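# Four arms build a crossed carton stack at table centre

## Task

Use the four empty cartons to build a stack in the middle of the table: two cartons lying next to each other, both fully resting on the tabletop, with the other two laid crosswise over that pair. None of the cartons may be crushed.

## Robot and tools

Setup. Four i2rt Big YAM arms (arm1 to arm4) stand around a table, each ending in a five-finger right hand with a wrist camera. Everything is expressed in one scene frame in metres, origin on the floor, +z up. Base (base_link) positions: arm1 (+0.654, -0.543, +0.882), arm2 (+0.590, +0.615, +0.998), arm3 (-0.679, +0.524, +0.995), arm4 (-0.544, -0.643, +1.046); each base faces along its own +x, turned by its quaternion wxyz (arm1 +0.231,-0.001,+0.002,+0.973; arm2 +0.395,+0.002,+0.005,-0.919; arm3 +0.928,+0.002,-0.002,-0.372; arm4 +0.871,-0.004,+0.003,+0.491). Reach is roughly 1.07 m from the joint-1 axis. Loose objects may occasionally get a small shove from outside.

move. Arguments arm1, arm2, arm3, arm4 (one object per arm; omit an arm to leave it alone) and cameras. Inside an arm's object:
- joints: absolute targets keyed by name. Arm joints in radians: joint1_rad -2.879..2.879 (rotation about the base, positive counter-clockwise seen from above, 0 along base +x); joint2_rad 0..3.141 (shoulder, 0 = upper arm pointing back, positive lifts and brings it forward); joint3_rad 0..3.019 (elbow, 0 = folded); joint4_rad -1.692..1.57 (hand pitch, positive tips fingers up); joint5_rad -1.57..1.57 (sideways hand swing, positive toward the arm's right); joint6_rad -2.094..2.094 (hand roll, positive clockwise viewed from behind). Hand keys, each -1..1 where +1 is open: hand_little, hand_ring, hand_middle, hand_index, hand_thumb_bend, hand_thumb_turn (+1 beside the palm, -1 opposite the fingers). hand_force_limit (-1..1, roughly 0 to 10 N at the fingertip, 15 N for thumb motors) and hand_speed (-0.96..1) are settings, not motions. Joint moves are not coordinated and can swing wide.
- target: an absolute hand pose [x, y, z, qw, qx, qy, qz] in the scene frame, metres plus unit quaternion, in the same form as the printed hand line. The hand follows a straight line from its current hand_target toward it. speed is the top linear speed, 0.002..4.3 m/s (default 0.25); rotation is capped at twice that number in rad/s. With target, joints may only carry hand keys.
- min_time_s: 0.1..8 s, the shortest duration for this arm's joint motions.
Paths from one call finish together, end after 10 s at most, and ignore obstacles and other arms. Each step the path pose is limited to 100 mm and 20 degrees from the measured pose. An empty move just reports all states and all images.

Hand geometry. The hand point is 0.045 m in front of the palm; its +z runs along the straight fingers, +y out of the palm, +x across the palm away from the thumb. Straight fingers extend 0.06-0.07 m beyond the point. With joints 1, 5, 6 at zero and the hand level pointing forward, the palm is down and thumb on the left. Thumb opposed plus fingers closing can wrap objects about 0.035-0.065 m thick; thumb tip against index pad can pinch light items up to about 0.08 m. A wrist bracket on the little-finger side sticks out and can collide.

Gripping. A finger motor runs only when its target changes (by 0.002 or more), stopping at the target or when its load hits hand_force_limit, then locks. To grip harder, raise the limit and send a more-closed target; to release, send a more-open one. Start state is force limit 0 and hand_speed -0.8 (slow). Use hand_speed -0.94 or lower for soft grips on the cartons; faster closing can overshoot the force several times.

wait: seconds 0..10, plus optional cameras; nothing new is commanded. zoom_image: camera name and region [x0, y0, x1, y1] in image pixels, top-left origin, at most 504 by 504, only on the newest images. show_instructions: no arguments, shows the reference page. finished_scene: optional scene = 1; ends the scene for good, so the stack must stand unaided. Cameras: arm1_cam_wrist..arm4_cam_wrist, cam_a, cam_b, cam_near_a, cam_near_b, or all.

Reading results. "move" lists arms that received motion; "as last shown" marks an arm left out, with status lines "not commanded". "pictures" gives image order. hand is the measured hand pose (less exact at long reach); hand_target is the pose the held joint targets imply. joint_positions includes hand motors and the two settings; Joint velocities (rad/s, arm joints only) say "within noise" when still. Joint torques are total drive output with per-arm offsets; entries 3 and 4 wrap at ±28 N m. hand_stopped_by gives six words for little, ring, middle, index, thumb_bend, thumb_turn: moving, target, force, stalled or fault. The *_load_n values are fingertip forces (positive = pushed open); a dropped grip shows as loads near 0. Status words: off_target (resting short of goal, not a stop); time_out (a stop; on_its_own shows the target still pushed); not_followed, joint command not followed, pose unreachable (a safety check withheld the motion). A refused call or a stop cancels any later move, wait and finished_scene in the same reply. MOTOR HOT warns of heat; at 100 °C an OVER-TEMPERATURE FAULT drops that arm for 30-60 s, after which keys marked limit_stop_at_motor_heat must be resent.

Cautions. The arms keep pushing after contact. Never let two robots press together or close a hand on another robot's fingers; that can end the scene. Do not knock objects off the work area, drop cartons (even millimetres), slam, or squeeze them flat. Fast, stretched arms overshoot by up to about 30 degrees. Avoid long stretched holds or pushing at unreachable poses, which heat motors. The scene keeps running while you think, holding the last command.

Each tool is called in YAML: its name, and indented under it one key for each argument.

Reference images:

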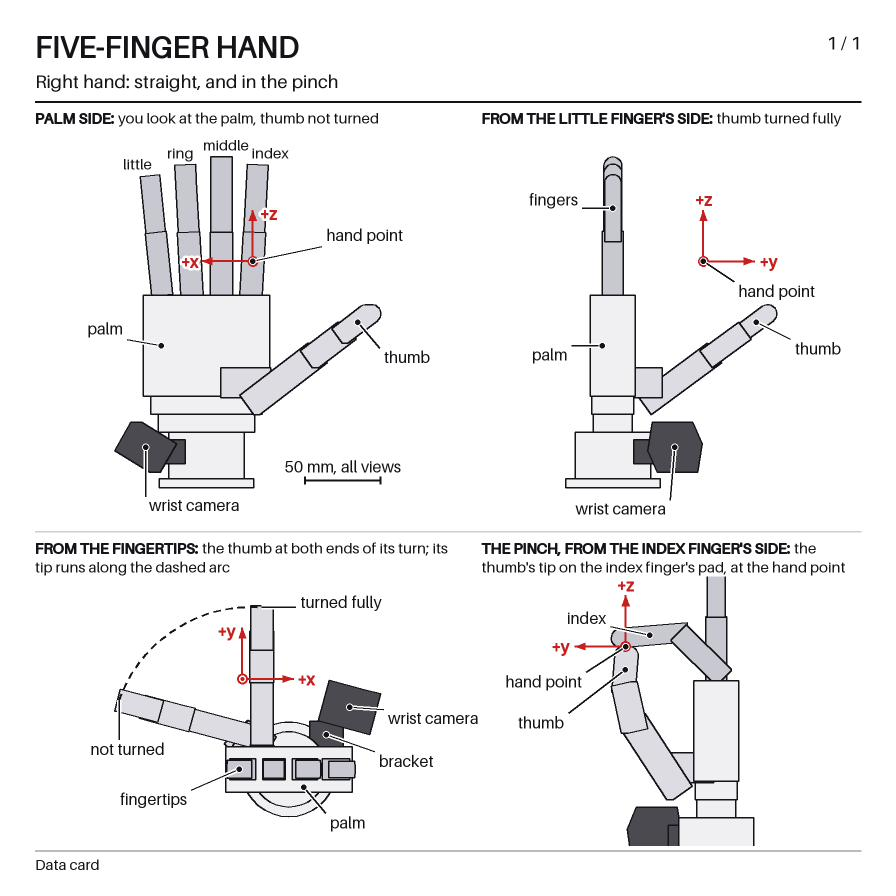

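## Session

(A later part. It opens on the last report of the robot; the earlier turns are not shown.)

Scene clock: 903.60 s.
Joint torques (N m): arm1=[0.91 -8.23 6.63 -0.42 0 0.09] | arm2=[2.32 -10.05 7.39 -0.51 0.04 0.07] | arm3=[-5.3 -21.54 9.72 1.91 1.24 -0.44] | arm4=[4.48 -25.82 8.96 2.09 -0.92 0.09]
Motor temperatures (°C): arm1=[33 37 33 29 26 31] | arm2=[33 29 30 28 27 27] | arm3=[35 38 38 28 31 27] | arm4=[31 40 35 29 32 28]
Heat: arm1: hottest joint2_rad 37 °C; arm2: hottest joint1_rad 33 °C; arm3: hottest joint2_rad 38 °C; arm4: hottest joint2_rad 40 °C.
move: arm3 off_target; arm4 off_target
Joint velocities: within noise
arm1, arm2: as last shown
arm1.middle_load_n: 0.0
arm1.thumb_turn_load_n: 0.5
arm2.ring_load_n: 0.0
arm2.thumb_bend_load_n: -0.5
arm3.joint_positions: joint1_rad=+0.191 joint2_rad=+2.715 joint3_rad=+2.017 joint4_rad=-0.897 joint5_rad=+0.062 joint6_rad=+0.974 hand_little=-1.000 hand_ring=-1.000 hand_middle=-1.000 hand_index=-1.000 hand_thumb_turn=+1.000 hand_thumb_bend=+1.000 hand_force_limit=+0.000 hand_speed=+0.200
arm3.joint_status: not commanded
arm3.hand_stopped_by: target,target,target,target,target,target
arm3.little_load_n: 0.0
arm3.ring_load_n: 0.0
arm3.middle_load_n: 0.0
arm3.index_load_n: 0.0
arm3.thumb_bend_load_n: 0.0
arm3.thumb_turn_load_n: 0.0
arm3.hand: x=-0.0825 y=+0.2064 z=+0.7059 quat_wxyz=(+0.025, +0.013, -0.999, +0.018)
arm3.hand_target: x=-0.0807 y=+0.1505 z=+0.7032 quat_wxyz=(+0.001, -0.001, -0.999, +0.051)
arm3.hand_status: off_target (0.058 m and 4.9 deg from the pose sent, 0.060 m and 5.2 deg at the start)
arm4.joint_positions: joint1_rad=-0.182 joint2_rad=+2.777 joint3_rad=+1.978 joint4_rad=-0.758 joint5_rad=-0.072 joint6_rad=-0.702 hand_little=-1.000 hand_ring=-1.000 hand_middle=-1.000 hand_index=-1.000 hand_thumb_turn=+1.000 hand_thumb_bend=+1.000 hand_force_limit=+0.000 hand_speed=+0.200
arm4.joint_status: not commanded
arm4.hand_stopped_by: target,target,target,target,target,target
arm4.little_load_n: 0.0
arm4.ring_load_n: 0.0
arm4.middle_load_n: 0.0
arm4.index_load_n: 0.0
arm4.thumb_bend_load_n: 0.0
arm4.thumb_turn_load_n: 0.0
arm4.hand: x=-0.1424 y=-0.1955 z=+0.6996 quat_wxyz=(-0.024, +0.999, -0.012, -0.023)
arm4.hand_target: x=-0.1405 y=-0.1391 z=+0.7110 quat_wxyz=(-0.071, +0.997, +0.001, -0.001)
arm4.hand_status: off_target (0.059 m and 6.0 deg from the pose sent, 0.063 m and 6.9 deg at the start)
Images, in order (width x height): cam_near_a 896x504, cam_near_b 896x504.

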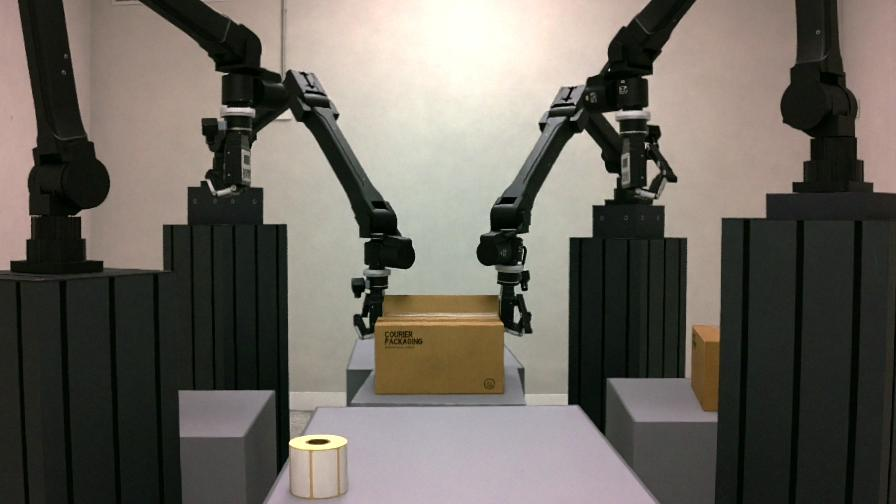

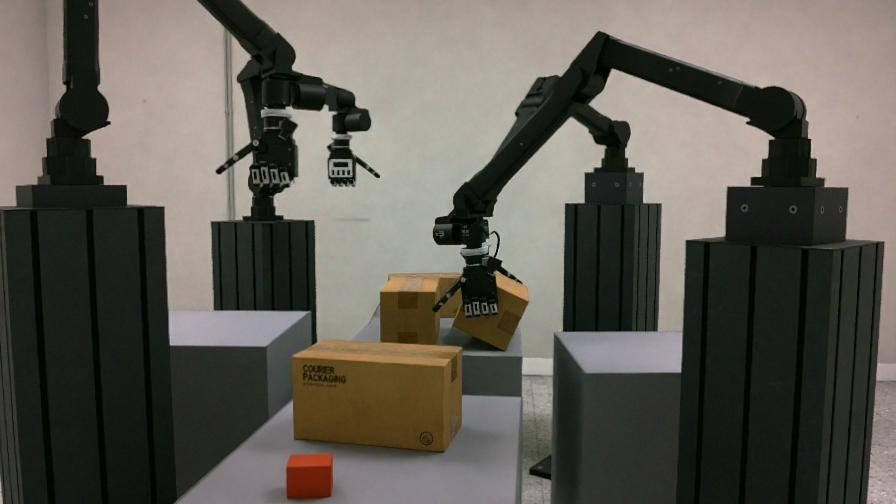

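move:
  arm3: {"target":[-0.0765,0.1487,0.675,0,0,0.9987,-0.050],"speed":0.03}
  arm4: {"target":[-0.1377,-0.1368,0.684,-0.070,0.9975,0,0],"speed":0.03}
  cameras: ["cam_near_b"]

zoom_image:
  camera: "cam_near_b"
  region: [340, 200, 600, 380]

Scene clock: 907.57 s.
Joint torques (N m): arm1=[1.03 -8.12 6.56 -0.38 0 0.1] | arm2=[1.44 -10.52 7.47 -0.58 0.07 0.05] | arm3=[-5.19 -22.59 10 1.24 0.91 -0.4] | arm4=[4.01 -27.11 9.02 1.68 -0.59 0.1]
Motor temperatures (°C): arm1=[33 37 33 29 26 31] | arm2=[33 29 30 28 27 27] | arm3=[35 38 38 28 31 27] | arm4=[31 39 35 29 32 28]
Heat: arm1: hottest joint2_rad 37 °C; arm2: hottest joint1_rad 33 °C; arm3: hottest joint2_rad 38 °C; arm4: hottest joint2_rad 39 °C.
move: arm3 off_target; arm4 off_target
Joint velocities: within noise
arm1.joint_positions: joint1_rad=-0.054 joint2_rad=+1.366 joint3_rad=+1.026 joint4_rad=-1.220 joint5_rad=+0.003 joint6_rad=+1.048 hand_little=-1.000 hand_ring=-1.000 hand_middle=-1.000 hand_index=-1.000 hand_thumb_turn=+1.000 hand_thumb_bend=+1.000 hand_force_limit=+0.000 hand_speed=+0.200
arm1.joint_status: not commanded
arm1.hand_stopped_by: target,target,target,target,target,target
arm1.little_load_n: 0.0
arm1.ring_load_n: 0.0
arm1.middle_load_n: 0.0
arm1.index_load_n: 0.0
arm1.thumb_bend_load_n: 0.0
arm1.thumb_turn_load_n: 0.0
arm1.hand: x=+0.2989 y=-0.4162 z=+1.0000 quat_wxyz=(-0.002, +1.000, +0.001, -0.003)
arm1.hand_target: x=+0.3000 y=-0.4199 z=+1.0000 quat_wxyz=(+0.000, +1.000, +0.000, +0.000)
arm1.hand_status: not commanded
arm2.joint_positions: joint1_rad=-0.107 joint2_rad=+1.565 joint3_rad=+0.897 joint4_rad=-0.882 joint5_rad=-0.010 joint6_rad=-0.861 hand_little=-1.000 hand_ring=-1.000 hand_middle=-1.000 hand_index=-1.000 hand_thumb_turn=+1.000 hand_thumb_bend=+1.000 hand_force_limit=+0.000 hand_speed=+0.200
arm2.joint_status: not commanded
arm2.hand_stopped_by: target,target,target,target,target,target
arm2.little_load_n: 0.0
arm2.ring_load_n: 0.0
arm2.middle_load_n: 0.0
arm2.index_load_n: 0.0
arm2.thumb_bend_load_n: 0.0
arm2.thumb_turn_load_n: 0.0
arm2.hand: x=+0.3224 y=+0.4196 z=+0.9997 quat_wxyz=(+0.005, -0.003, -1.000, +0.005)
arm2.hand_target: x=+0.3298 y=+0.4200 z=+1.0000 quat_wxyz=(+0.000, +0.000, -1.000, +0.000)
arm2.hand_status: not commanded
arm3.joint_positions: joint1_rad=+0.188 joint2_rad=+2.784 joint3_rad=+2.047 joint4_rad=-0.864 joint5_rad=+0.070 joint6_rad=+0.970 hand_little=-1.000 hand_ring=-1.000 hand_middle=-1.000 hand_index=-1.000 hand_thumb_turn=+1.000 hand_thumb_bend=+1.000 hand_force_limit=+0.000 hand_speed=+0.200
arm3.joint_status: not commanded
arm3.hand_stopped_by: target,target,target,target,target,target
arm3.little_load_n: 0.0
arm3.ring_load_n: 0.0
arm3.middle_load_n: 0.0
arm3.index_load_n: 0.0
arm3.thumb_bend_load_n: 0.0
arm3.thumb_turn_load_n: 0.0
arm3.hand: x=-0.0888 y=+0.2069 z=+0.6688 quat_wxyz=(+0.029, +0.014, -0.999, +0.020)
arm3.hand_target: x=-0.0805 y=+0.1503 z=+0.6781 quat_wxyz=(+0.001, -0.001, -0.999, +0.052)
arm3.hand_status: off_target (0.060 m and 5.1 deg from the pose sent, 0.066 m and 4.9 deg at the start)
arm4.joint_positions: joint1_rad=-0.170 joint2_rad=+2.843 joint3_rad=+2.016 joint4_rad=-0.737 joint5_rad=-0.080 joint6_rad=-0.700 hand_little=-1.000 hand_ring=-1.000 hand_middle=-1.000 hand_index=-1.000 hand_thumb_turn=+1.000 hand_thumb_bend=+1.000 hand_force_limit=+0.000 hand_speed=+0.200
arm4.joint_status: not commanded
arm4.hand_stopped_by: target,target,target,target,target,target
arm4.little_load_n: 0.0
arm4.ring_load_n: 0.0
arm4.middle_load_n: 0.0
arm4.index_load_n: 0.0
arm4.thumb_bend_load_n: 0.0
arm4.thumb_turn_load_n: 0.0
arm4.hand: x=-0.1532 y=-0.1947 z=+0.6674 quat_wxyz=(-0.024, +0.999, -0.007, -0.029)
arm4.hand_target: x=-0.1405 y=-0.1389 z=+0.6881 quat_wxyz=(-0.071, +0.997, +0.001, -0.001)
arm4.hand_status: off_target (0.062 m and 6.3 deg from the pose sent, 0.061 m and 6.0 deg at the start)
Images, in order (width x height): cam_near_b 896x504.

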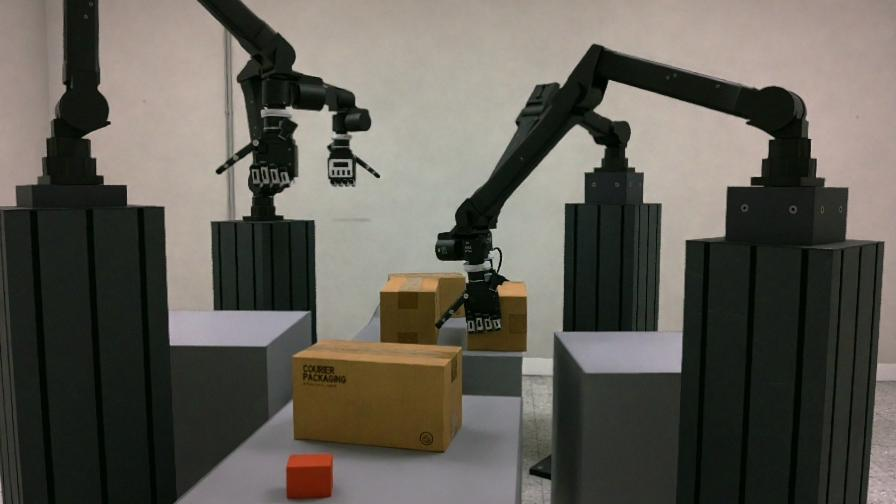

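Scaled by 1.938 from the camera's image (finer frame: 1280x720).

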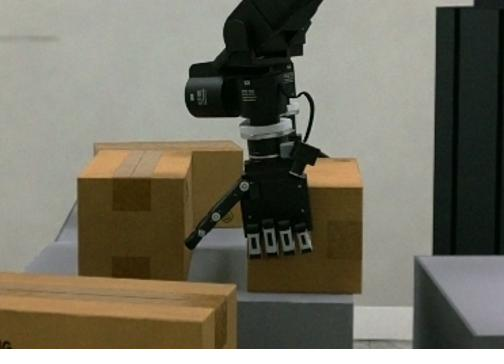

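move:
  arm3: {"target":[-0.0365,0.1487,0.677,0,0,0.9987,-0.050],"speed":0.03}
  arm4: {"target":[-0.0977,-0.1368,0.686,-0.070,0.9975,0,0],"speed":0.03}
  cameras: ["cam_near_a","cam_near_b"]

zoom_image:
  camera: "cam_near_b"
  region: [340, 200, 600, 380]

zoom_image:
  camera: "cam_near_a"
  region: [350, 200, 570, 350]

Scene clock: 917.70 s.
Joint torques (N m): arm1=[1.03 -8.12 6.63 -0.35 0 0.09] | arm2=[2.2 -10.46 7.32 -0.69 0.04 0.06] | arm3=[-4.6 -23.3 10.99 0.85 1.09 -0.39] | arm4=[3.96 -27.75 9.65 1.76 -0.8 0.11]
Motor temperatures (°C): arm1=[33 37 33 29 26 31] | arm2=[33 29 30 28 27 27] | arm3=[35 38 38 28 30 27] | arm4=[31 39 35 29 32 28]
Heat: arm1: hottest joint2_rad 37 °C; arm2: hottest joint1_rad 33 °C; arm3: hottest joint2_rad 38 °C; arm4: hottest joint2_rad 39 °C.
move: arm3 off_target; arm4 off_target
Joint velocities: within noise
arm1, arm2: as last shown
arm1.index_load_n: 0.5
arm2.little_load_n: 0.5
arm3.joint_positions: joint1_rad=+0.214 joint2_rad=+2.879 joint3_rad=+2.267 joint4_rad=-0.984 joint5_rad=+0.067 joint6_rad=+1.002 hand_little=-1.000 hand_ring=-1.000 hand_middle=-1.000 hand_index=-1.000 hand_thumb_turn=+1.000 hand_thumb_bend=+1.000 hand_force_limit=+0.000 hand_speed=+0.200
arm3.joint_status: not commanded
arm3.hand_stopped_by: target,target,target,target,target,target
arm3.little_load_n: 0.0
arm3.ring_load_n: 0.0
arm3.middle_load_n: 0.5
arm3.index_load_n: 0.0
arm3.thumb_bend_load_n: 0.0
arm3.thumb_turn_load_n: 0.0
arm3.hand: x=-0.0474 y=+0.2030 z=+0.6704 quat_wxyz=(+0.025, +0.011, -0.999, +0.021)
arm3.hand_target: x=-0.0404 y=+0.1502 z=+0.6799 quat_wxyz=(+0.000, -0.001, -0.999, +0.052)
arm3.hand_status: off_target (0.056 m and 4.6 deg from the pose sent, 0.079 m and 5.1 deg at the start)
arm4.joint_positions: joint1_rad=-0.217 joint2_rad=+2.904 joint3_rad=+2.166 joint4_rad=-0.835 joint5_rad=-0.080 joint6_rad=-0.746 hand_little=-1.000 hand_ring=-1.000 hand_middle=-1.000 hand_index=-1.000 hand_thumb_turn=+1.000 hand_thumb_bend=+1.000 hand_force_limit=+0.000 hand_speed=+0.200
arm4.joint_status: not commanded
arm4.hand_stopped_by: target,target,target,target,target,target
arm4.little_load_n: 0.0
arm4.ring_load_n: 0.0
arm4.middle_load_n: 0.0
arm4.index_load_n: 0.0
arm4.thumb_bend_load_n: 0.0
arm4.thumb_turn_load_n: 0.0
arm4.hand: x=-0.1133 y=-0.1978 z=+0.6686 quat_wxyz=(-0.022, +0.999, -0.008, -0.031)
arm4.hand_target: x=-0.1011 y=-0.1393 z=+0.6904 quat_wxyz=(-0.071, +0.997, +0.001, -0.001)
arm4.hand_status: off_target (0.065 m and 6.6 deg from the pose sent, 0.082 m and 6.3 deg at the start)
Images, in order (width x height): cam_near_a 896x504, cam_near_b 896x504.

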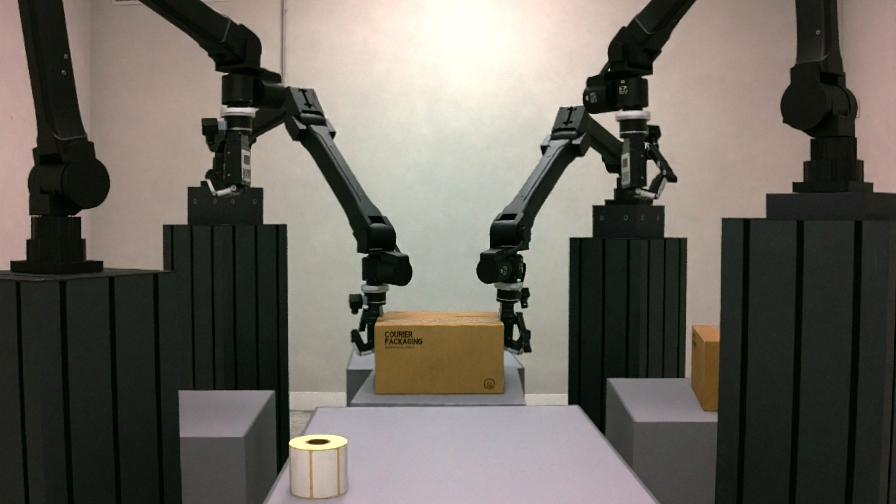

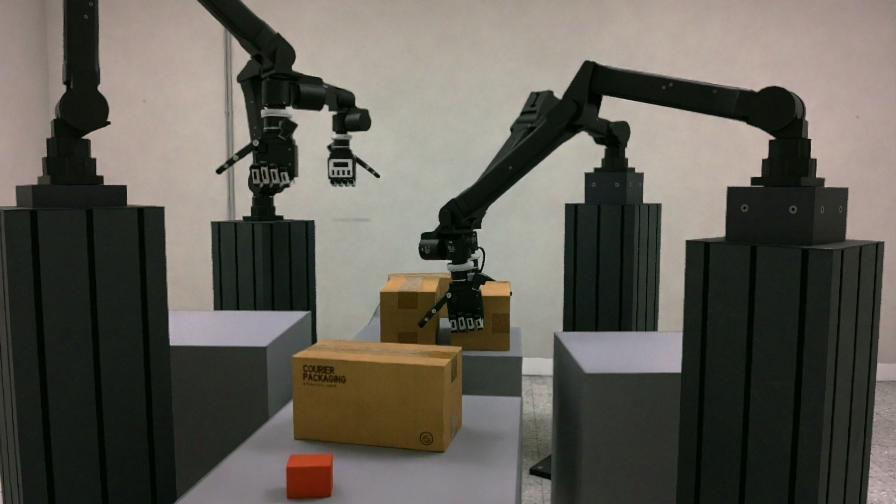

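Scaled by 1.938 from the camera's image (finer frame: 1280x720).

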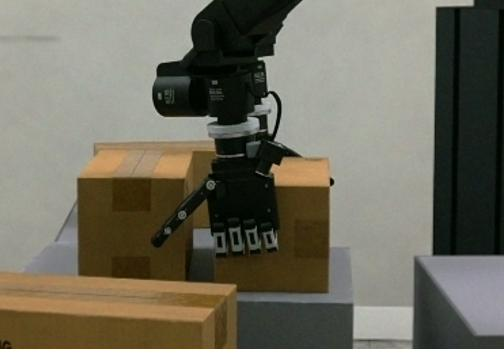

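Scaled by 2.291 from the camera's image (finer frame: 1280x720).

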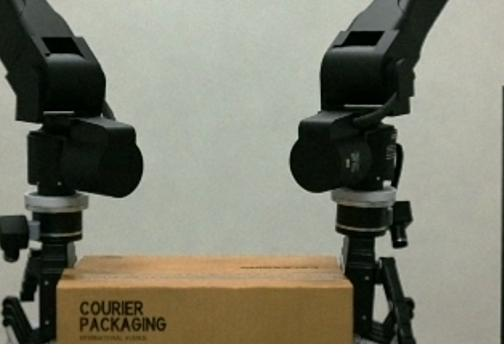

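move:
  arm3: {"target":[-0.0075,0.1487,0.679,0,0,0.9987,-0.050],"speed":0.03}
  arm4: {"target":[-0.0687,-0.1368,0.688,-0.070,0.9975,0,0],"speed":0.03}
  cameras: ["cam_near_a","cam_near_b"]

zoom_image:
  camera: "cam_near_b"
  region: [340, 200, 600, 380]

zoom_image:
  camera: "cam_near_a"
  region: [350, 200, 570, 350]

Scene clock: 926.97 s.
Joint torques (N m): arm1=[1.03 -7.94 6.64 -0.39 0.01 0.1] | arm2=[1.96 -10.75 7.27 -0.73 0.04 0.08] | arm3=[-4.89 -24.06 11.33 0.77 1.14 -0.41] | arm4=[4.42 -28.4 10.06 1.81 -0.92 0.1]
Motor temperatures (°C): arm1=[33 37 33 29 26 31] | arm2=[33 29 30 28 27 27] | arm3=[35 38 39 28 31 27] | arm4=[31 39 36 29 32 28]
Heat: arm1: hottest joint2_rad 37 °C; arm2: hottest joint1_rad 33 °C; arm3: hottest joint3_rad 39 °C; arm4: hottest joint2_rad 39 °C.
move: arm3 off_target; arm4 off_target
Joint velocities: arm1=[within noise] | arm2=[within noise] | arm3=[within noise] | arm4=[0.015 0.005 -0.012 0.007 -0.154 0.022]
arm1, arm2: as last shown
arm1.index_load_n: 0.0
arm1.thumb_bend_load_n: -0.5
arm2.little_load_n: 0.0
arm3.joint_positions: joint1_rad=+0.240 joint2_rad=+2.988 joint3_rad=+2.508 joint4_rad=-1.111 joint5_rad=+0.067 joint6_rad=+1.025 hand_little=-1.000 hand_ring=-1.000 hand_middle=-1.000 hand_index=-1.000 hand_thumb_turn=+1.000 hand_thumb_bend=+1.000 hand_force_limit=+0.000 hand_speed=+0.200
arm3.joint_status: not commanded
arm3.hand_stopped_by: target,target,target,target,target,target
arm3.little_load_n: 0.0
arm3.ring_load_n: 0.0
arm3.middle_load_n: 0.0
arm3.index_load_n: 0.0
arm3.thumb_bend_load_n: 0.0
arm3.thumb_turn_load_n: 0.0
arm3.hand: x=-0.0134 y=+0.2040 z=+0.6714 quat_wxyz=(+0.023, +0.012, -0.999, +0.023)
arm3.hand_target: x=-0.0114 y=+0.1504 z=+0.6815 quat_wxyz=(-0.001, -0.001, -0.999, +0.052)
arm3.hand_status: off_target (0.056 m and 4.3 deg from the pose sent, 0.068 m and 4.6 deg at the start)
arm4.joint_positions: joint1_rad=-0.250 joint2_rad=+2.968 joint3_rad=+2.318 joint4_rad=-0.921 joint5_rad=-0.081 joint6_rad=-0.773 hand_little=-1.000 hand_ring=-1.000 hand_middle=-1.000 hand_index=-1.000 hand_thumb_turn=+1.000 hand_thumb_bend=+1.000 hand_force_limit=+0.000 hand_speed=+0.200
arm4.joint_status: not commanded
arm4.hand_stopped_by: target,target,target,target,target,target
arm4.little_load_n: 0.0
arm4.ring_load_n: 0.0
arm4.middle_load_n: 0.0
arm4.index_load_n: 0.0
arm4.thumb_bend_load_n: 0.0
arm4.thumb_turn_load_n: 0.0
arm4.hand: x=-0.0809 y=-0.1973 z=+0.6697 quat_wxyz=(-0.023, +0.999, -0.011, -0.029)
arm4.hand_target: x=-0.0722 y=-0.1393 z=+0.6922 quat_wxyz=(-0.071, +0.997, +0.001, -0.001)
arm4.hand_status: off_target (0.064 m and 6.4 deg from the pose sent, 0.078 m and 6.6 deg at the start)
Images, in order (width x height): cam_near_a 896x504, cam_near_b 896x504.

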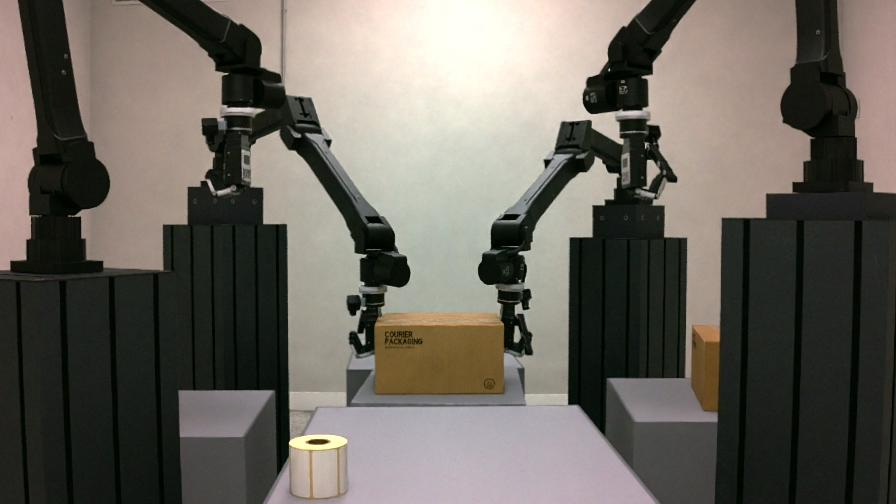

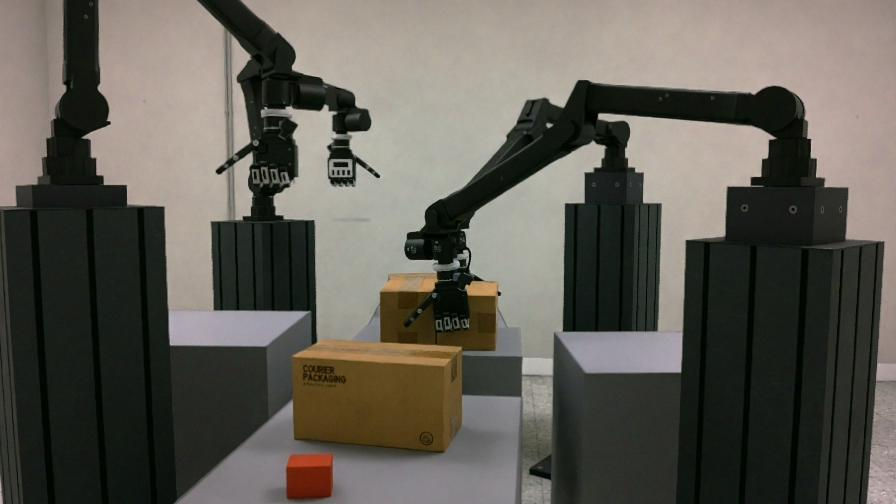

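Scaled by 1.938 from the camera's image (finer frame: 1280x720).

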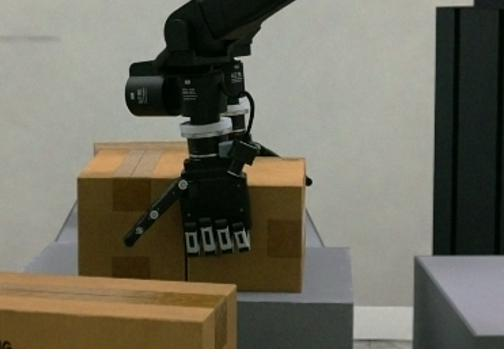

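Scaled by 2.291 from the camera's image (finer frame: 1280x720).

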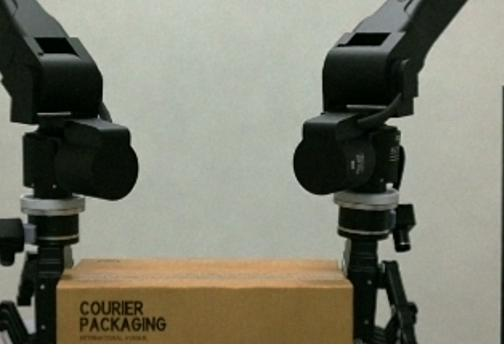

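move:
  arm3: {"target":[-0.0075,0.175,0.672,0,0,0.9997,-0.025],"speed":0.03}
  arm4: {"target":[-0.0687,-0.165,0.678,-0.035,0.9994,0,0],"speed":0.03}

move:
  arm3: {"target":[-0.0075,0.255,0.672,0,0,1,0],"speed":0.08}
  arm4: {"target":[-0.0687,-0.250,0.678,0,1,0,0],"speed":0.08}
  cameras: ["cam_near_a","cam_near_b"]

zoom_image:
  camera: "cam_near_b"
  region: [340, 200, 600, 380]

zoom_image:
  camera: "cam_near_a"
  region: [320, 220, 590, 410]

Scene clock: 935.30 s.
Joint torques (N m): arm1=[0.97 -8.12 6.61 -0.32 0.02 0.1] | arm2=[1.79 -10.17 7.36 -0.64 0.01 0.05] | arm3=[-3.31 -23.71 10.15 0.58 0.44 -0.22] | arm4=[2.84 -27.46 8.57 0.68 -0.15 -0.02]
Motor temperatures (°C): arm1=[33 37 33 29 26 31] | arm2=[33 29 30 28 27 26] | arm3=[35 39 39 28 30 27] | arm4=[31 39 36 29 32 28]
Heat: arm1: hottest joint2_rad 37 °C; arm2: hottest joint1_rad 33 °C; arm3: hottest joint2_rad 39 °C; arm4: hottest joint2_rad 39 °C.
move: arm3 off_target; arm4 off_target
Joint velocities: within noise
arm1, arm2: as last shown
arm1.thumb_bend_load_n: 0.0
arm3.joint_positions: joint1_rad=+0.240 joint2_rad=+2.988 joint3_rad=+2.508 joint4_rad=-1.112 joint5_rad=+0.040 joint6_rad=+1.026 hand_little=-1.000 hand_ring=-1.000 hand_middle=-1.000 hand_index=-1.000 hand_thumb_turn=+1.000 hand_thumb_bend=+1.000 hand_force_limit=+0.000 hand_speed=+0.200
arm3.joint_status: not commanded
arm3.hand_stopped_by: target,target,target,target,target,target
arm3.little_load_n: 0.0
arm3.ring_load_n: 0.0
arm3.middle_load_n: 0.0
arm3.index_load_n: 0.0
arm3.thumb_bend_load_n: 0.0
arm3.thumb_turn_load_n: 0.0
arm3.hand: x=-0.0108 y=+0.2088 z=+0.6728 quat_wxyz=(+0.016, +0.011, -1.000, +0.011)
arm3.hand_target: x=-0.0095 y=+0.1759 z=+0.6731 quat_wxyz=(+0.000, +0.000, -1.000, +0.026)
arm3.hand_status: off_target (0.034 m and 2.8 deg from the pose sent, 0.030 m and 2.9 deg at the start)
arm4.joint_positions: joint1_rad=-0.250 joint2_rad=+2.981 joint3_rad=+2.350 joint4_rad=-0.932 joint5_rad=-0.050 joint6_rad=-0.776 hand_little=-1.000 hand_ring=-1.000 hand_middle=-1.000 hand_index=-1.000 hand_thumb_turn=+1.000 hand_thumb_bend=+1.000 hand_force_limit=+0.000 hand_speed=+0.200
arm4.joint_status: not commanded
arm4.hand_stopped_by: target,target,target,target,target,target
arm4.little_load_n: 0.0
arm4.ring_load_n: 0.0
arm4.middle_load_n: 0.0
arm4.index_load_n: 0.0
arm4.thumb_bend_load_n: 0.0
arm4.thumb_turn_load_n: 0.0
arm4.hand: x=-0.0720 y=-0.1971 z=+0.6699 quat_wxyz=(-0.016, +1.000, -0.009, -0.016)
arm4.hand_target: x=-0.0698 y=-0.1659 z=+0.6791 quat_wxyz=(-0.036, +0.999, +0.000, +0.000)
arm4.hand_status: off_target (0.033 m and 3.0 deg from the pose sent, 0.035 m and 3.8 deg at the start)
pictures: none

Scene clock: 937.07 s.
Joint torques (N m): arm1=[1.14 -8.06 6.6 -0.34 0.01 0.09] | arm2=[2.43 -9.99 7.38 -0.7 0.05 0.05] | arm3=[0.26 -25.7 5.23 0.47 -0.11 -0.02] | arm4=[0.67 -28.34 4.45 0.66 0.13 -0.21]
Motor temperatures (°C): arm1=[33 37 33 29 26 31] | arm2=[33 29 30 28 27 26] | arm3=[35 39 39 28 30 27] | arm4=[31 39 36 29 32 28]
Heat: arm1: hottest joint2_rad 37 °C; arm2: hottest joint1_rad 33 °C; arm3: hottest joint2_rad 39 °C; arm4: hottest joint2_rad 39 °C.
move: arm3 done; arm4 off_target
Joint velocities: within noise
arm1, arm2: as last shown
arm3.joint_positions: joint1_rad=+0.282 joint2_rad=+2.900 joint3_rad=+2.298 joint4_rad=-0.985 joint5_rad=+0.008 joint6_rad=+1.088 hand_little=-1.000 hand_ring=-1.000 hand_middle=-1.000 hand_index=-1.000 hand_thumb_turn=+1.000 hand_thumb_bend=+1.000 hand_force_limit=+0.000 hand_speed=+0.200
arm3.joint_status: not commanded
arm3.hand_stopped_by: target,target,target,target,target,target
arm3.little_load_n: 0.0
arm3.ring_load_n: 0.0
arm3.middle_load_n: 0.0
arm3.index_load_n: 0.0
arm3.thumb_bend_load_n: 0.0
arm3.thumb_turn_load_n: 0.0
arm3.hand: x=-0.0121 y=+0.2518 z=+0.6685 quat_wxyz=(+0.006, +0.001, -1.000, -0.001)
arm3.hand_target: x=-0.0075 y=+0.2550 z=+0.6720 quat_wxyz=(+0.000, +0.000, -1.000, +0.000)
arm3.hand_status: done (0.007 m and 0.7 deg from the pose sent, 0.046 m and 2.5 deg at the start)
arm4.joint_positions: joint1_rad=-0.294 joint2_rad=+2.885 joint3_rad=+2.097 joint4_rad=-0.807 joint5_rad=-0.008 joint6_rad=-0.829 hand_little=-1.000 hand_ring=-1.000 hand_middle=-1.000 hand_index=-1.000 hand_thumb_turn=+1.000 hand_thumb_bend=+1.000 hand_force_limit=+0.000 hand_speed=+0.200
arm4.joint_status: not commanded
arm4.hand_stopped_by: target,target,target,target,target,target
arm4.little_load_n: 0.5
arm4.ring_load_n: 0.0
arm4.middle_load_n: 0.0
arm4.index_load_n: 0.0
arm4.thumb_bend_load_n: 0.0
arm4.thumb_turn_load_n: 0.0
arm4.hand: x=-0.0803 y=-0.2585 z=+0.6649 quat_wxyz=(+0.010, +1.000, -0.004, -0.012)
arm4.hand_target: x=-0.0687 y=-0.2502 z=+0.6780 quat_wxyz=(+0.000, +1.000, +0.000, +0.000)
arm4.hand_status: off_target (0.019 m and 1.9 deg from the pose sent, 0.054 m and 2.7 deg at the start)
Images, in order (width x height): cam_near_a 896x504, cam_near_b 896x504.

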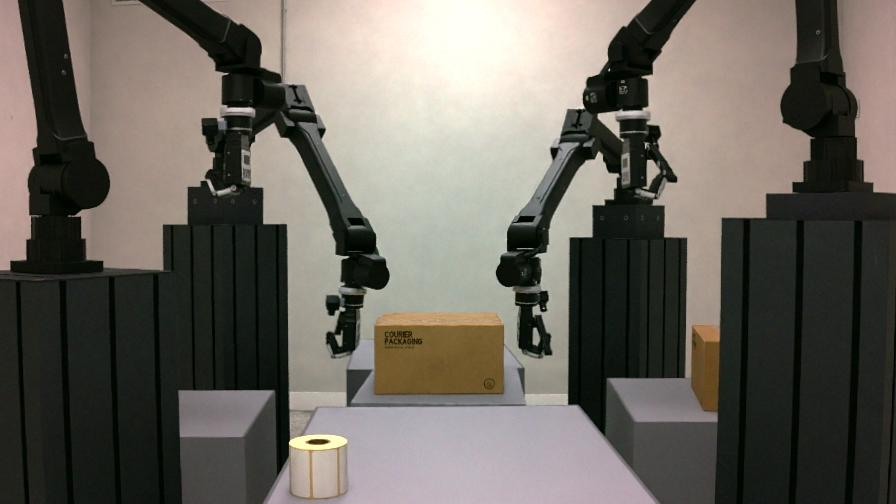

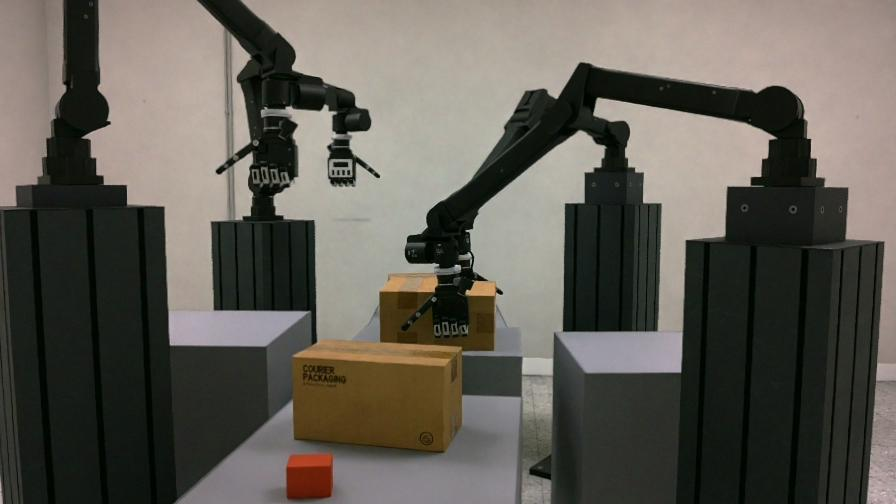

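Scaled by 1.938 from the camera's image (finer frame: 1280x720).

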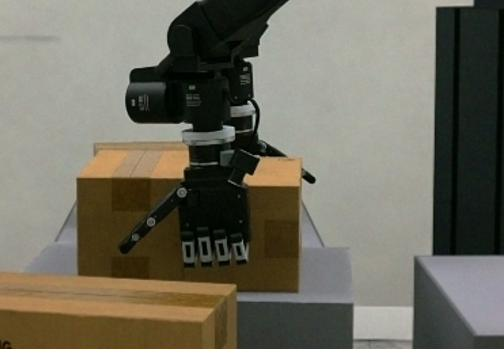

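Scaled by 1.867 from the camera's image (finer frame: 1280x720).

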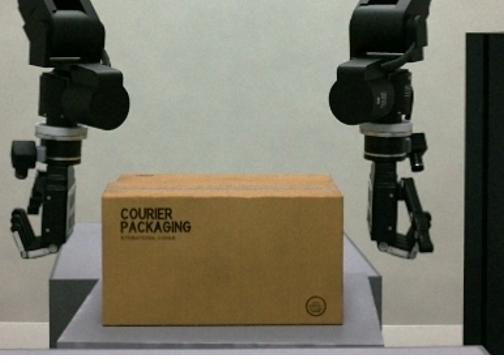

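move:
  arm3: {"target":[-0.05,0.30,0.97,0,0,1,0],"speed":0.15}
  arm4: {"target":[-0.09,-0.30,0.97,0,1,0,0],"speed":0.15}
  cameras: ["cam_near_a","cam_near_b"]

zoom_image:
  camera: "cam_near_b"
  region: [270, 320, 490, 500]

zoom_image:
  camera: "cam_near_a"
  region: [580, 300, 740, 460]

zoom_image:
  camera: "cam_near_b"
  region: [340, 200, 600, 380]

Scene clock: 952.60 s.
Joint torques (N m): arm1=[1.03 -7.94 6.57 -0.34 0 0.1] | arm2=[2.32 -10.34 7.51 -0.53 -0.01 0.09] | arm3=[0.56 -21.66 6.08 -0.54 -0.1 -0.02] | arm4=[-0.03 -24.12 5.65 0.28 0.13 -0.18]
Motor temperatures (°C): arm1=[33 37 33 29 26 31] | arm2=[33 29 30 28 27 26] | arm3=[35 40 38 28 30 27] | arm4=[31 40 35 29 31 28]
Heat: arm1: hottest joint2_rad 37 °C; arm2: hottest joint1_rad 33 °C; arm3: hottest joint2_rad 40 °C; arm4: hottest joint2_rad 40 °C.
move: arm3 off_target; arm4 done
Joint velocities: within noise
arm1, arm2: as last shown
arm3.joint_positions: joint1_rad=+0.308 joint2_rad=+2.236 joint3_rad=+1.860 joint4_rad=-1.172 joint5_rad=+0.008 joint6_rad=+1.122 hand_little=-1.000 hand_ring=-1.000 hand_middle=-1.000 hand_index=-1.000 hand_thumb_turn=+1.000 hand_thumb_bend=+1.000 hand_force_limit=+0.000 hand_speed=+0.200
arm3.joint_status: not commanded
arm3.hand_stopped_by: target,target,target,target,target,target
arm3.little_load_n: 0.0
arm3.ring_load_n: 0.0
arm3.middle_load_n: 0.0
arm3.index_load_n: 0.0
arm3.thumb_bend_load_n: 0.0
arm3.thumb_turn_load_n: 0.0
arm3.hand: x=-0.0460 y=+0.2874 z=+0.9764 quat_wxyz=(-0.012, -0.003, -1.000, +0.007)
arm3.hand_target: x=-0.0501 y=+0.2998 z=+0.9702 quat_wxyz=(+0.000, +0.000, -1.000, +0.000)
arm3.hand_status: off_target (0.015 m and 1.6 deg from the pose sent, 0.308 m and 0.7 deg at the start)
arm4.joint_positions: joint1_rad=-0.328 joint2_rad=+2.218 joint3_rad=+1.666 joint4_rad=-1.014 joint5_rad=-0.008 joint6_rad=-0.868 hand_little=-1.000 hand_ring=-1.000 hand_middle=-1.000 hand_index=-1.000 hand_thumb_turn=+1.000 hand_thumb_bend=+1.000 hand_force_limit=+0.000 hand_speed=+0.200
arm4.joint_status: not commanded
arm4.hand_stopped_by: target,target,target,target,target,target
arm4.little_load_n: 0.0
arm4.ring_load_n: 0.0
arm4.middle_load_n: 0.0
arm4.index_load_n: 0.0
arm4.thumb_bend_load_n: 0.0
arm4.thumb_turn_load_n: 0.0
arm4.hand: x=-0.0932 y=-0.2972 z=+0.9642 quat_wxyz=(+0.000, +1.000, -0.002, -0.001)
arm4.hand_target: x=-0.0899 y=-0.3000 z=+0.9700 quat_wxyz=(+0.000, +1.000, +0.000, +0.000)
arm4.hand_status: done (0.007 m and 0.3 deg from the pose sent, 0.308 m and 1.9 deg at the start)
Images, in order (width x height): cam_near_a 896x504, cam_near_b 896x504.

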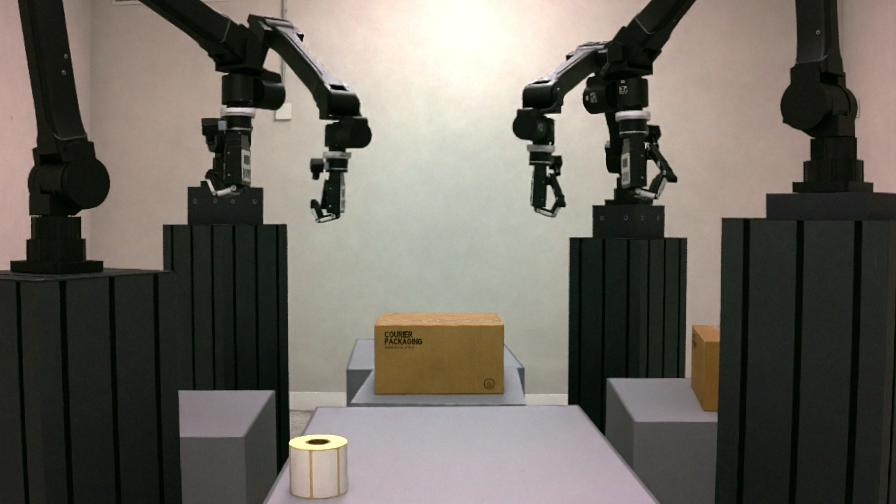

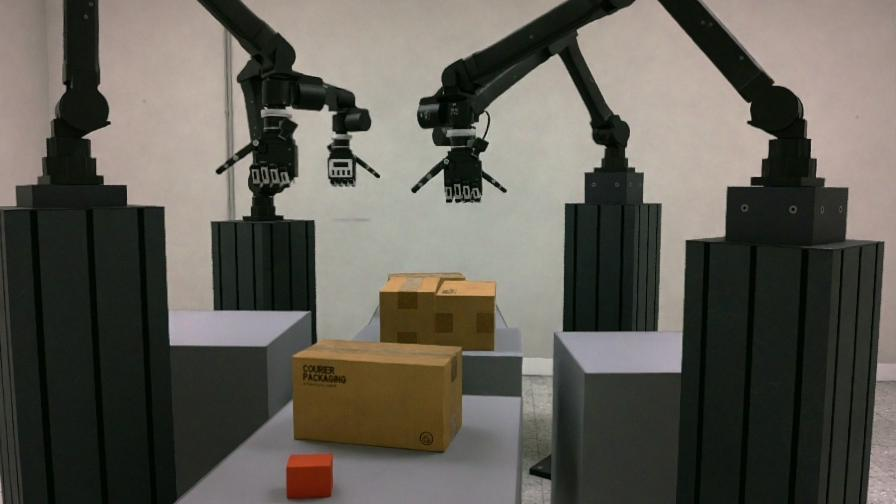

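Scaled by 2.291 from the camera's image (finer frame: 1280x720).

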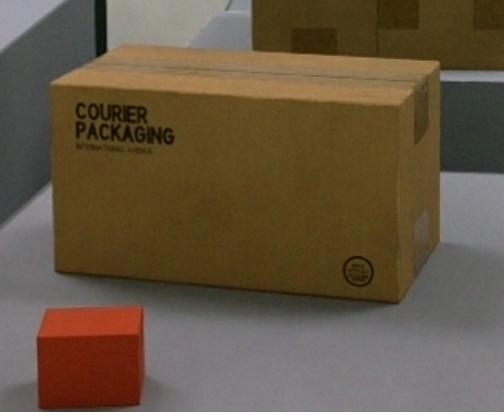

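Scaled by 3.150 from the camera's image (finer frame: 1280x720).

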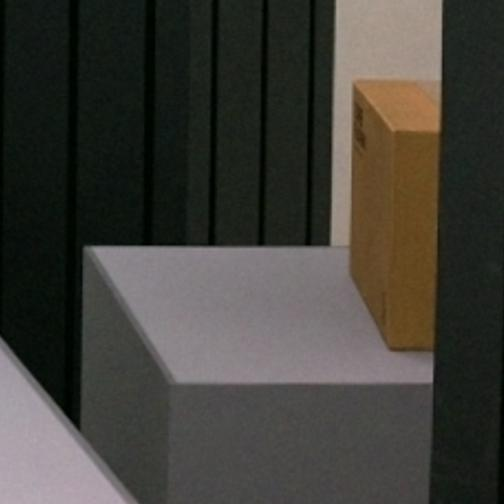

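Scaled by 1.938 from the camera's image (finer frame: 1280x720).

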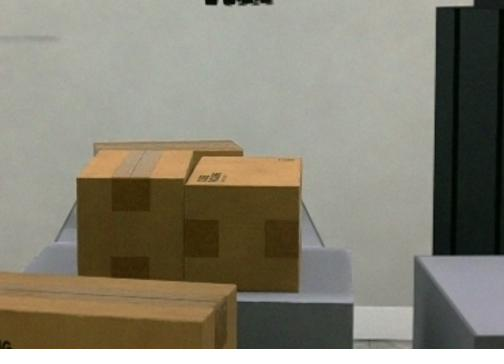

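zoom_image:
  camera: "cam_near_b"
  region: [370, 260, 510, 360]

zoom_image:
  camera: "cam_near_a"
  region: [360, 300, 530, 420]

Scaled by 3.600 from the camera's image (finer frame: 1280x720).

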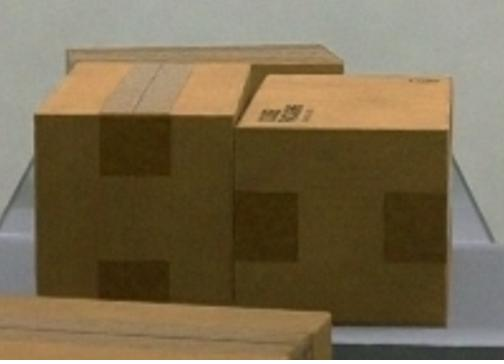

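Scaled by 2.965 from the camera's image (finer frame: 1280x720).

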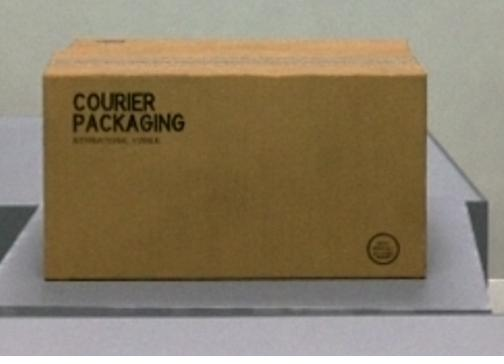

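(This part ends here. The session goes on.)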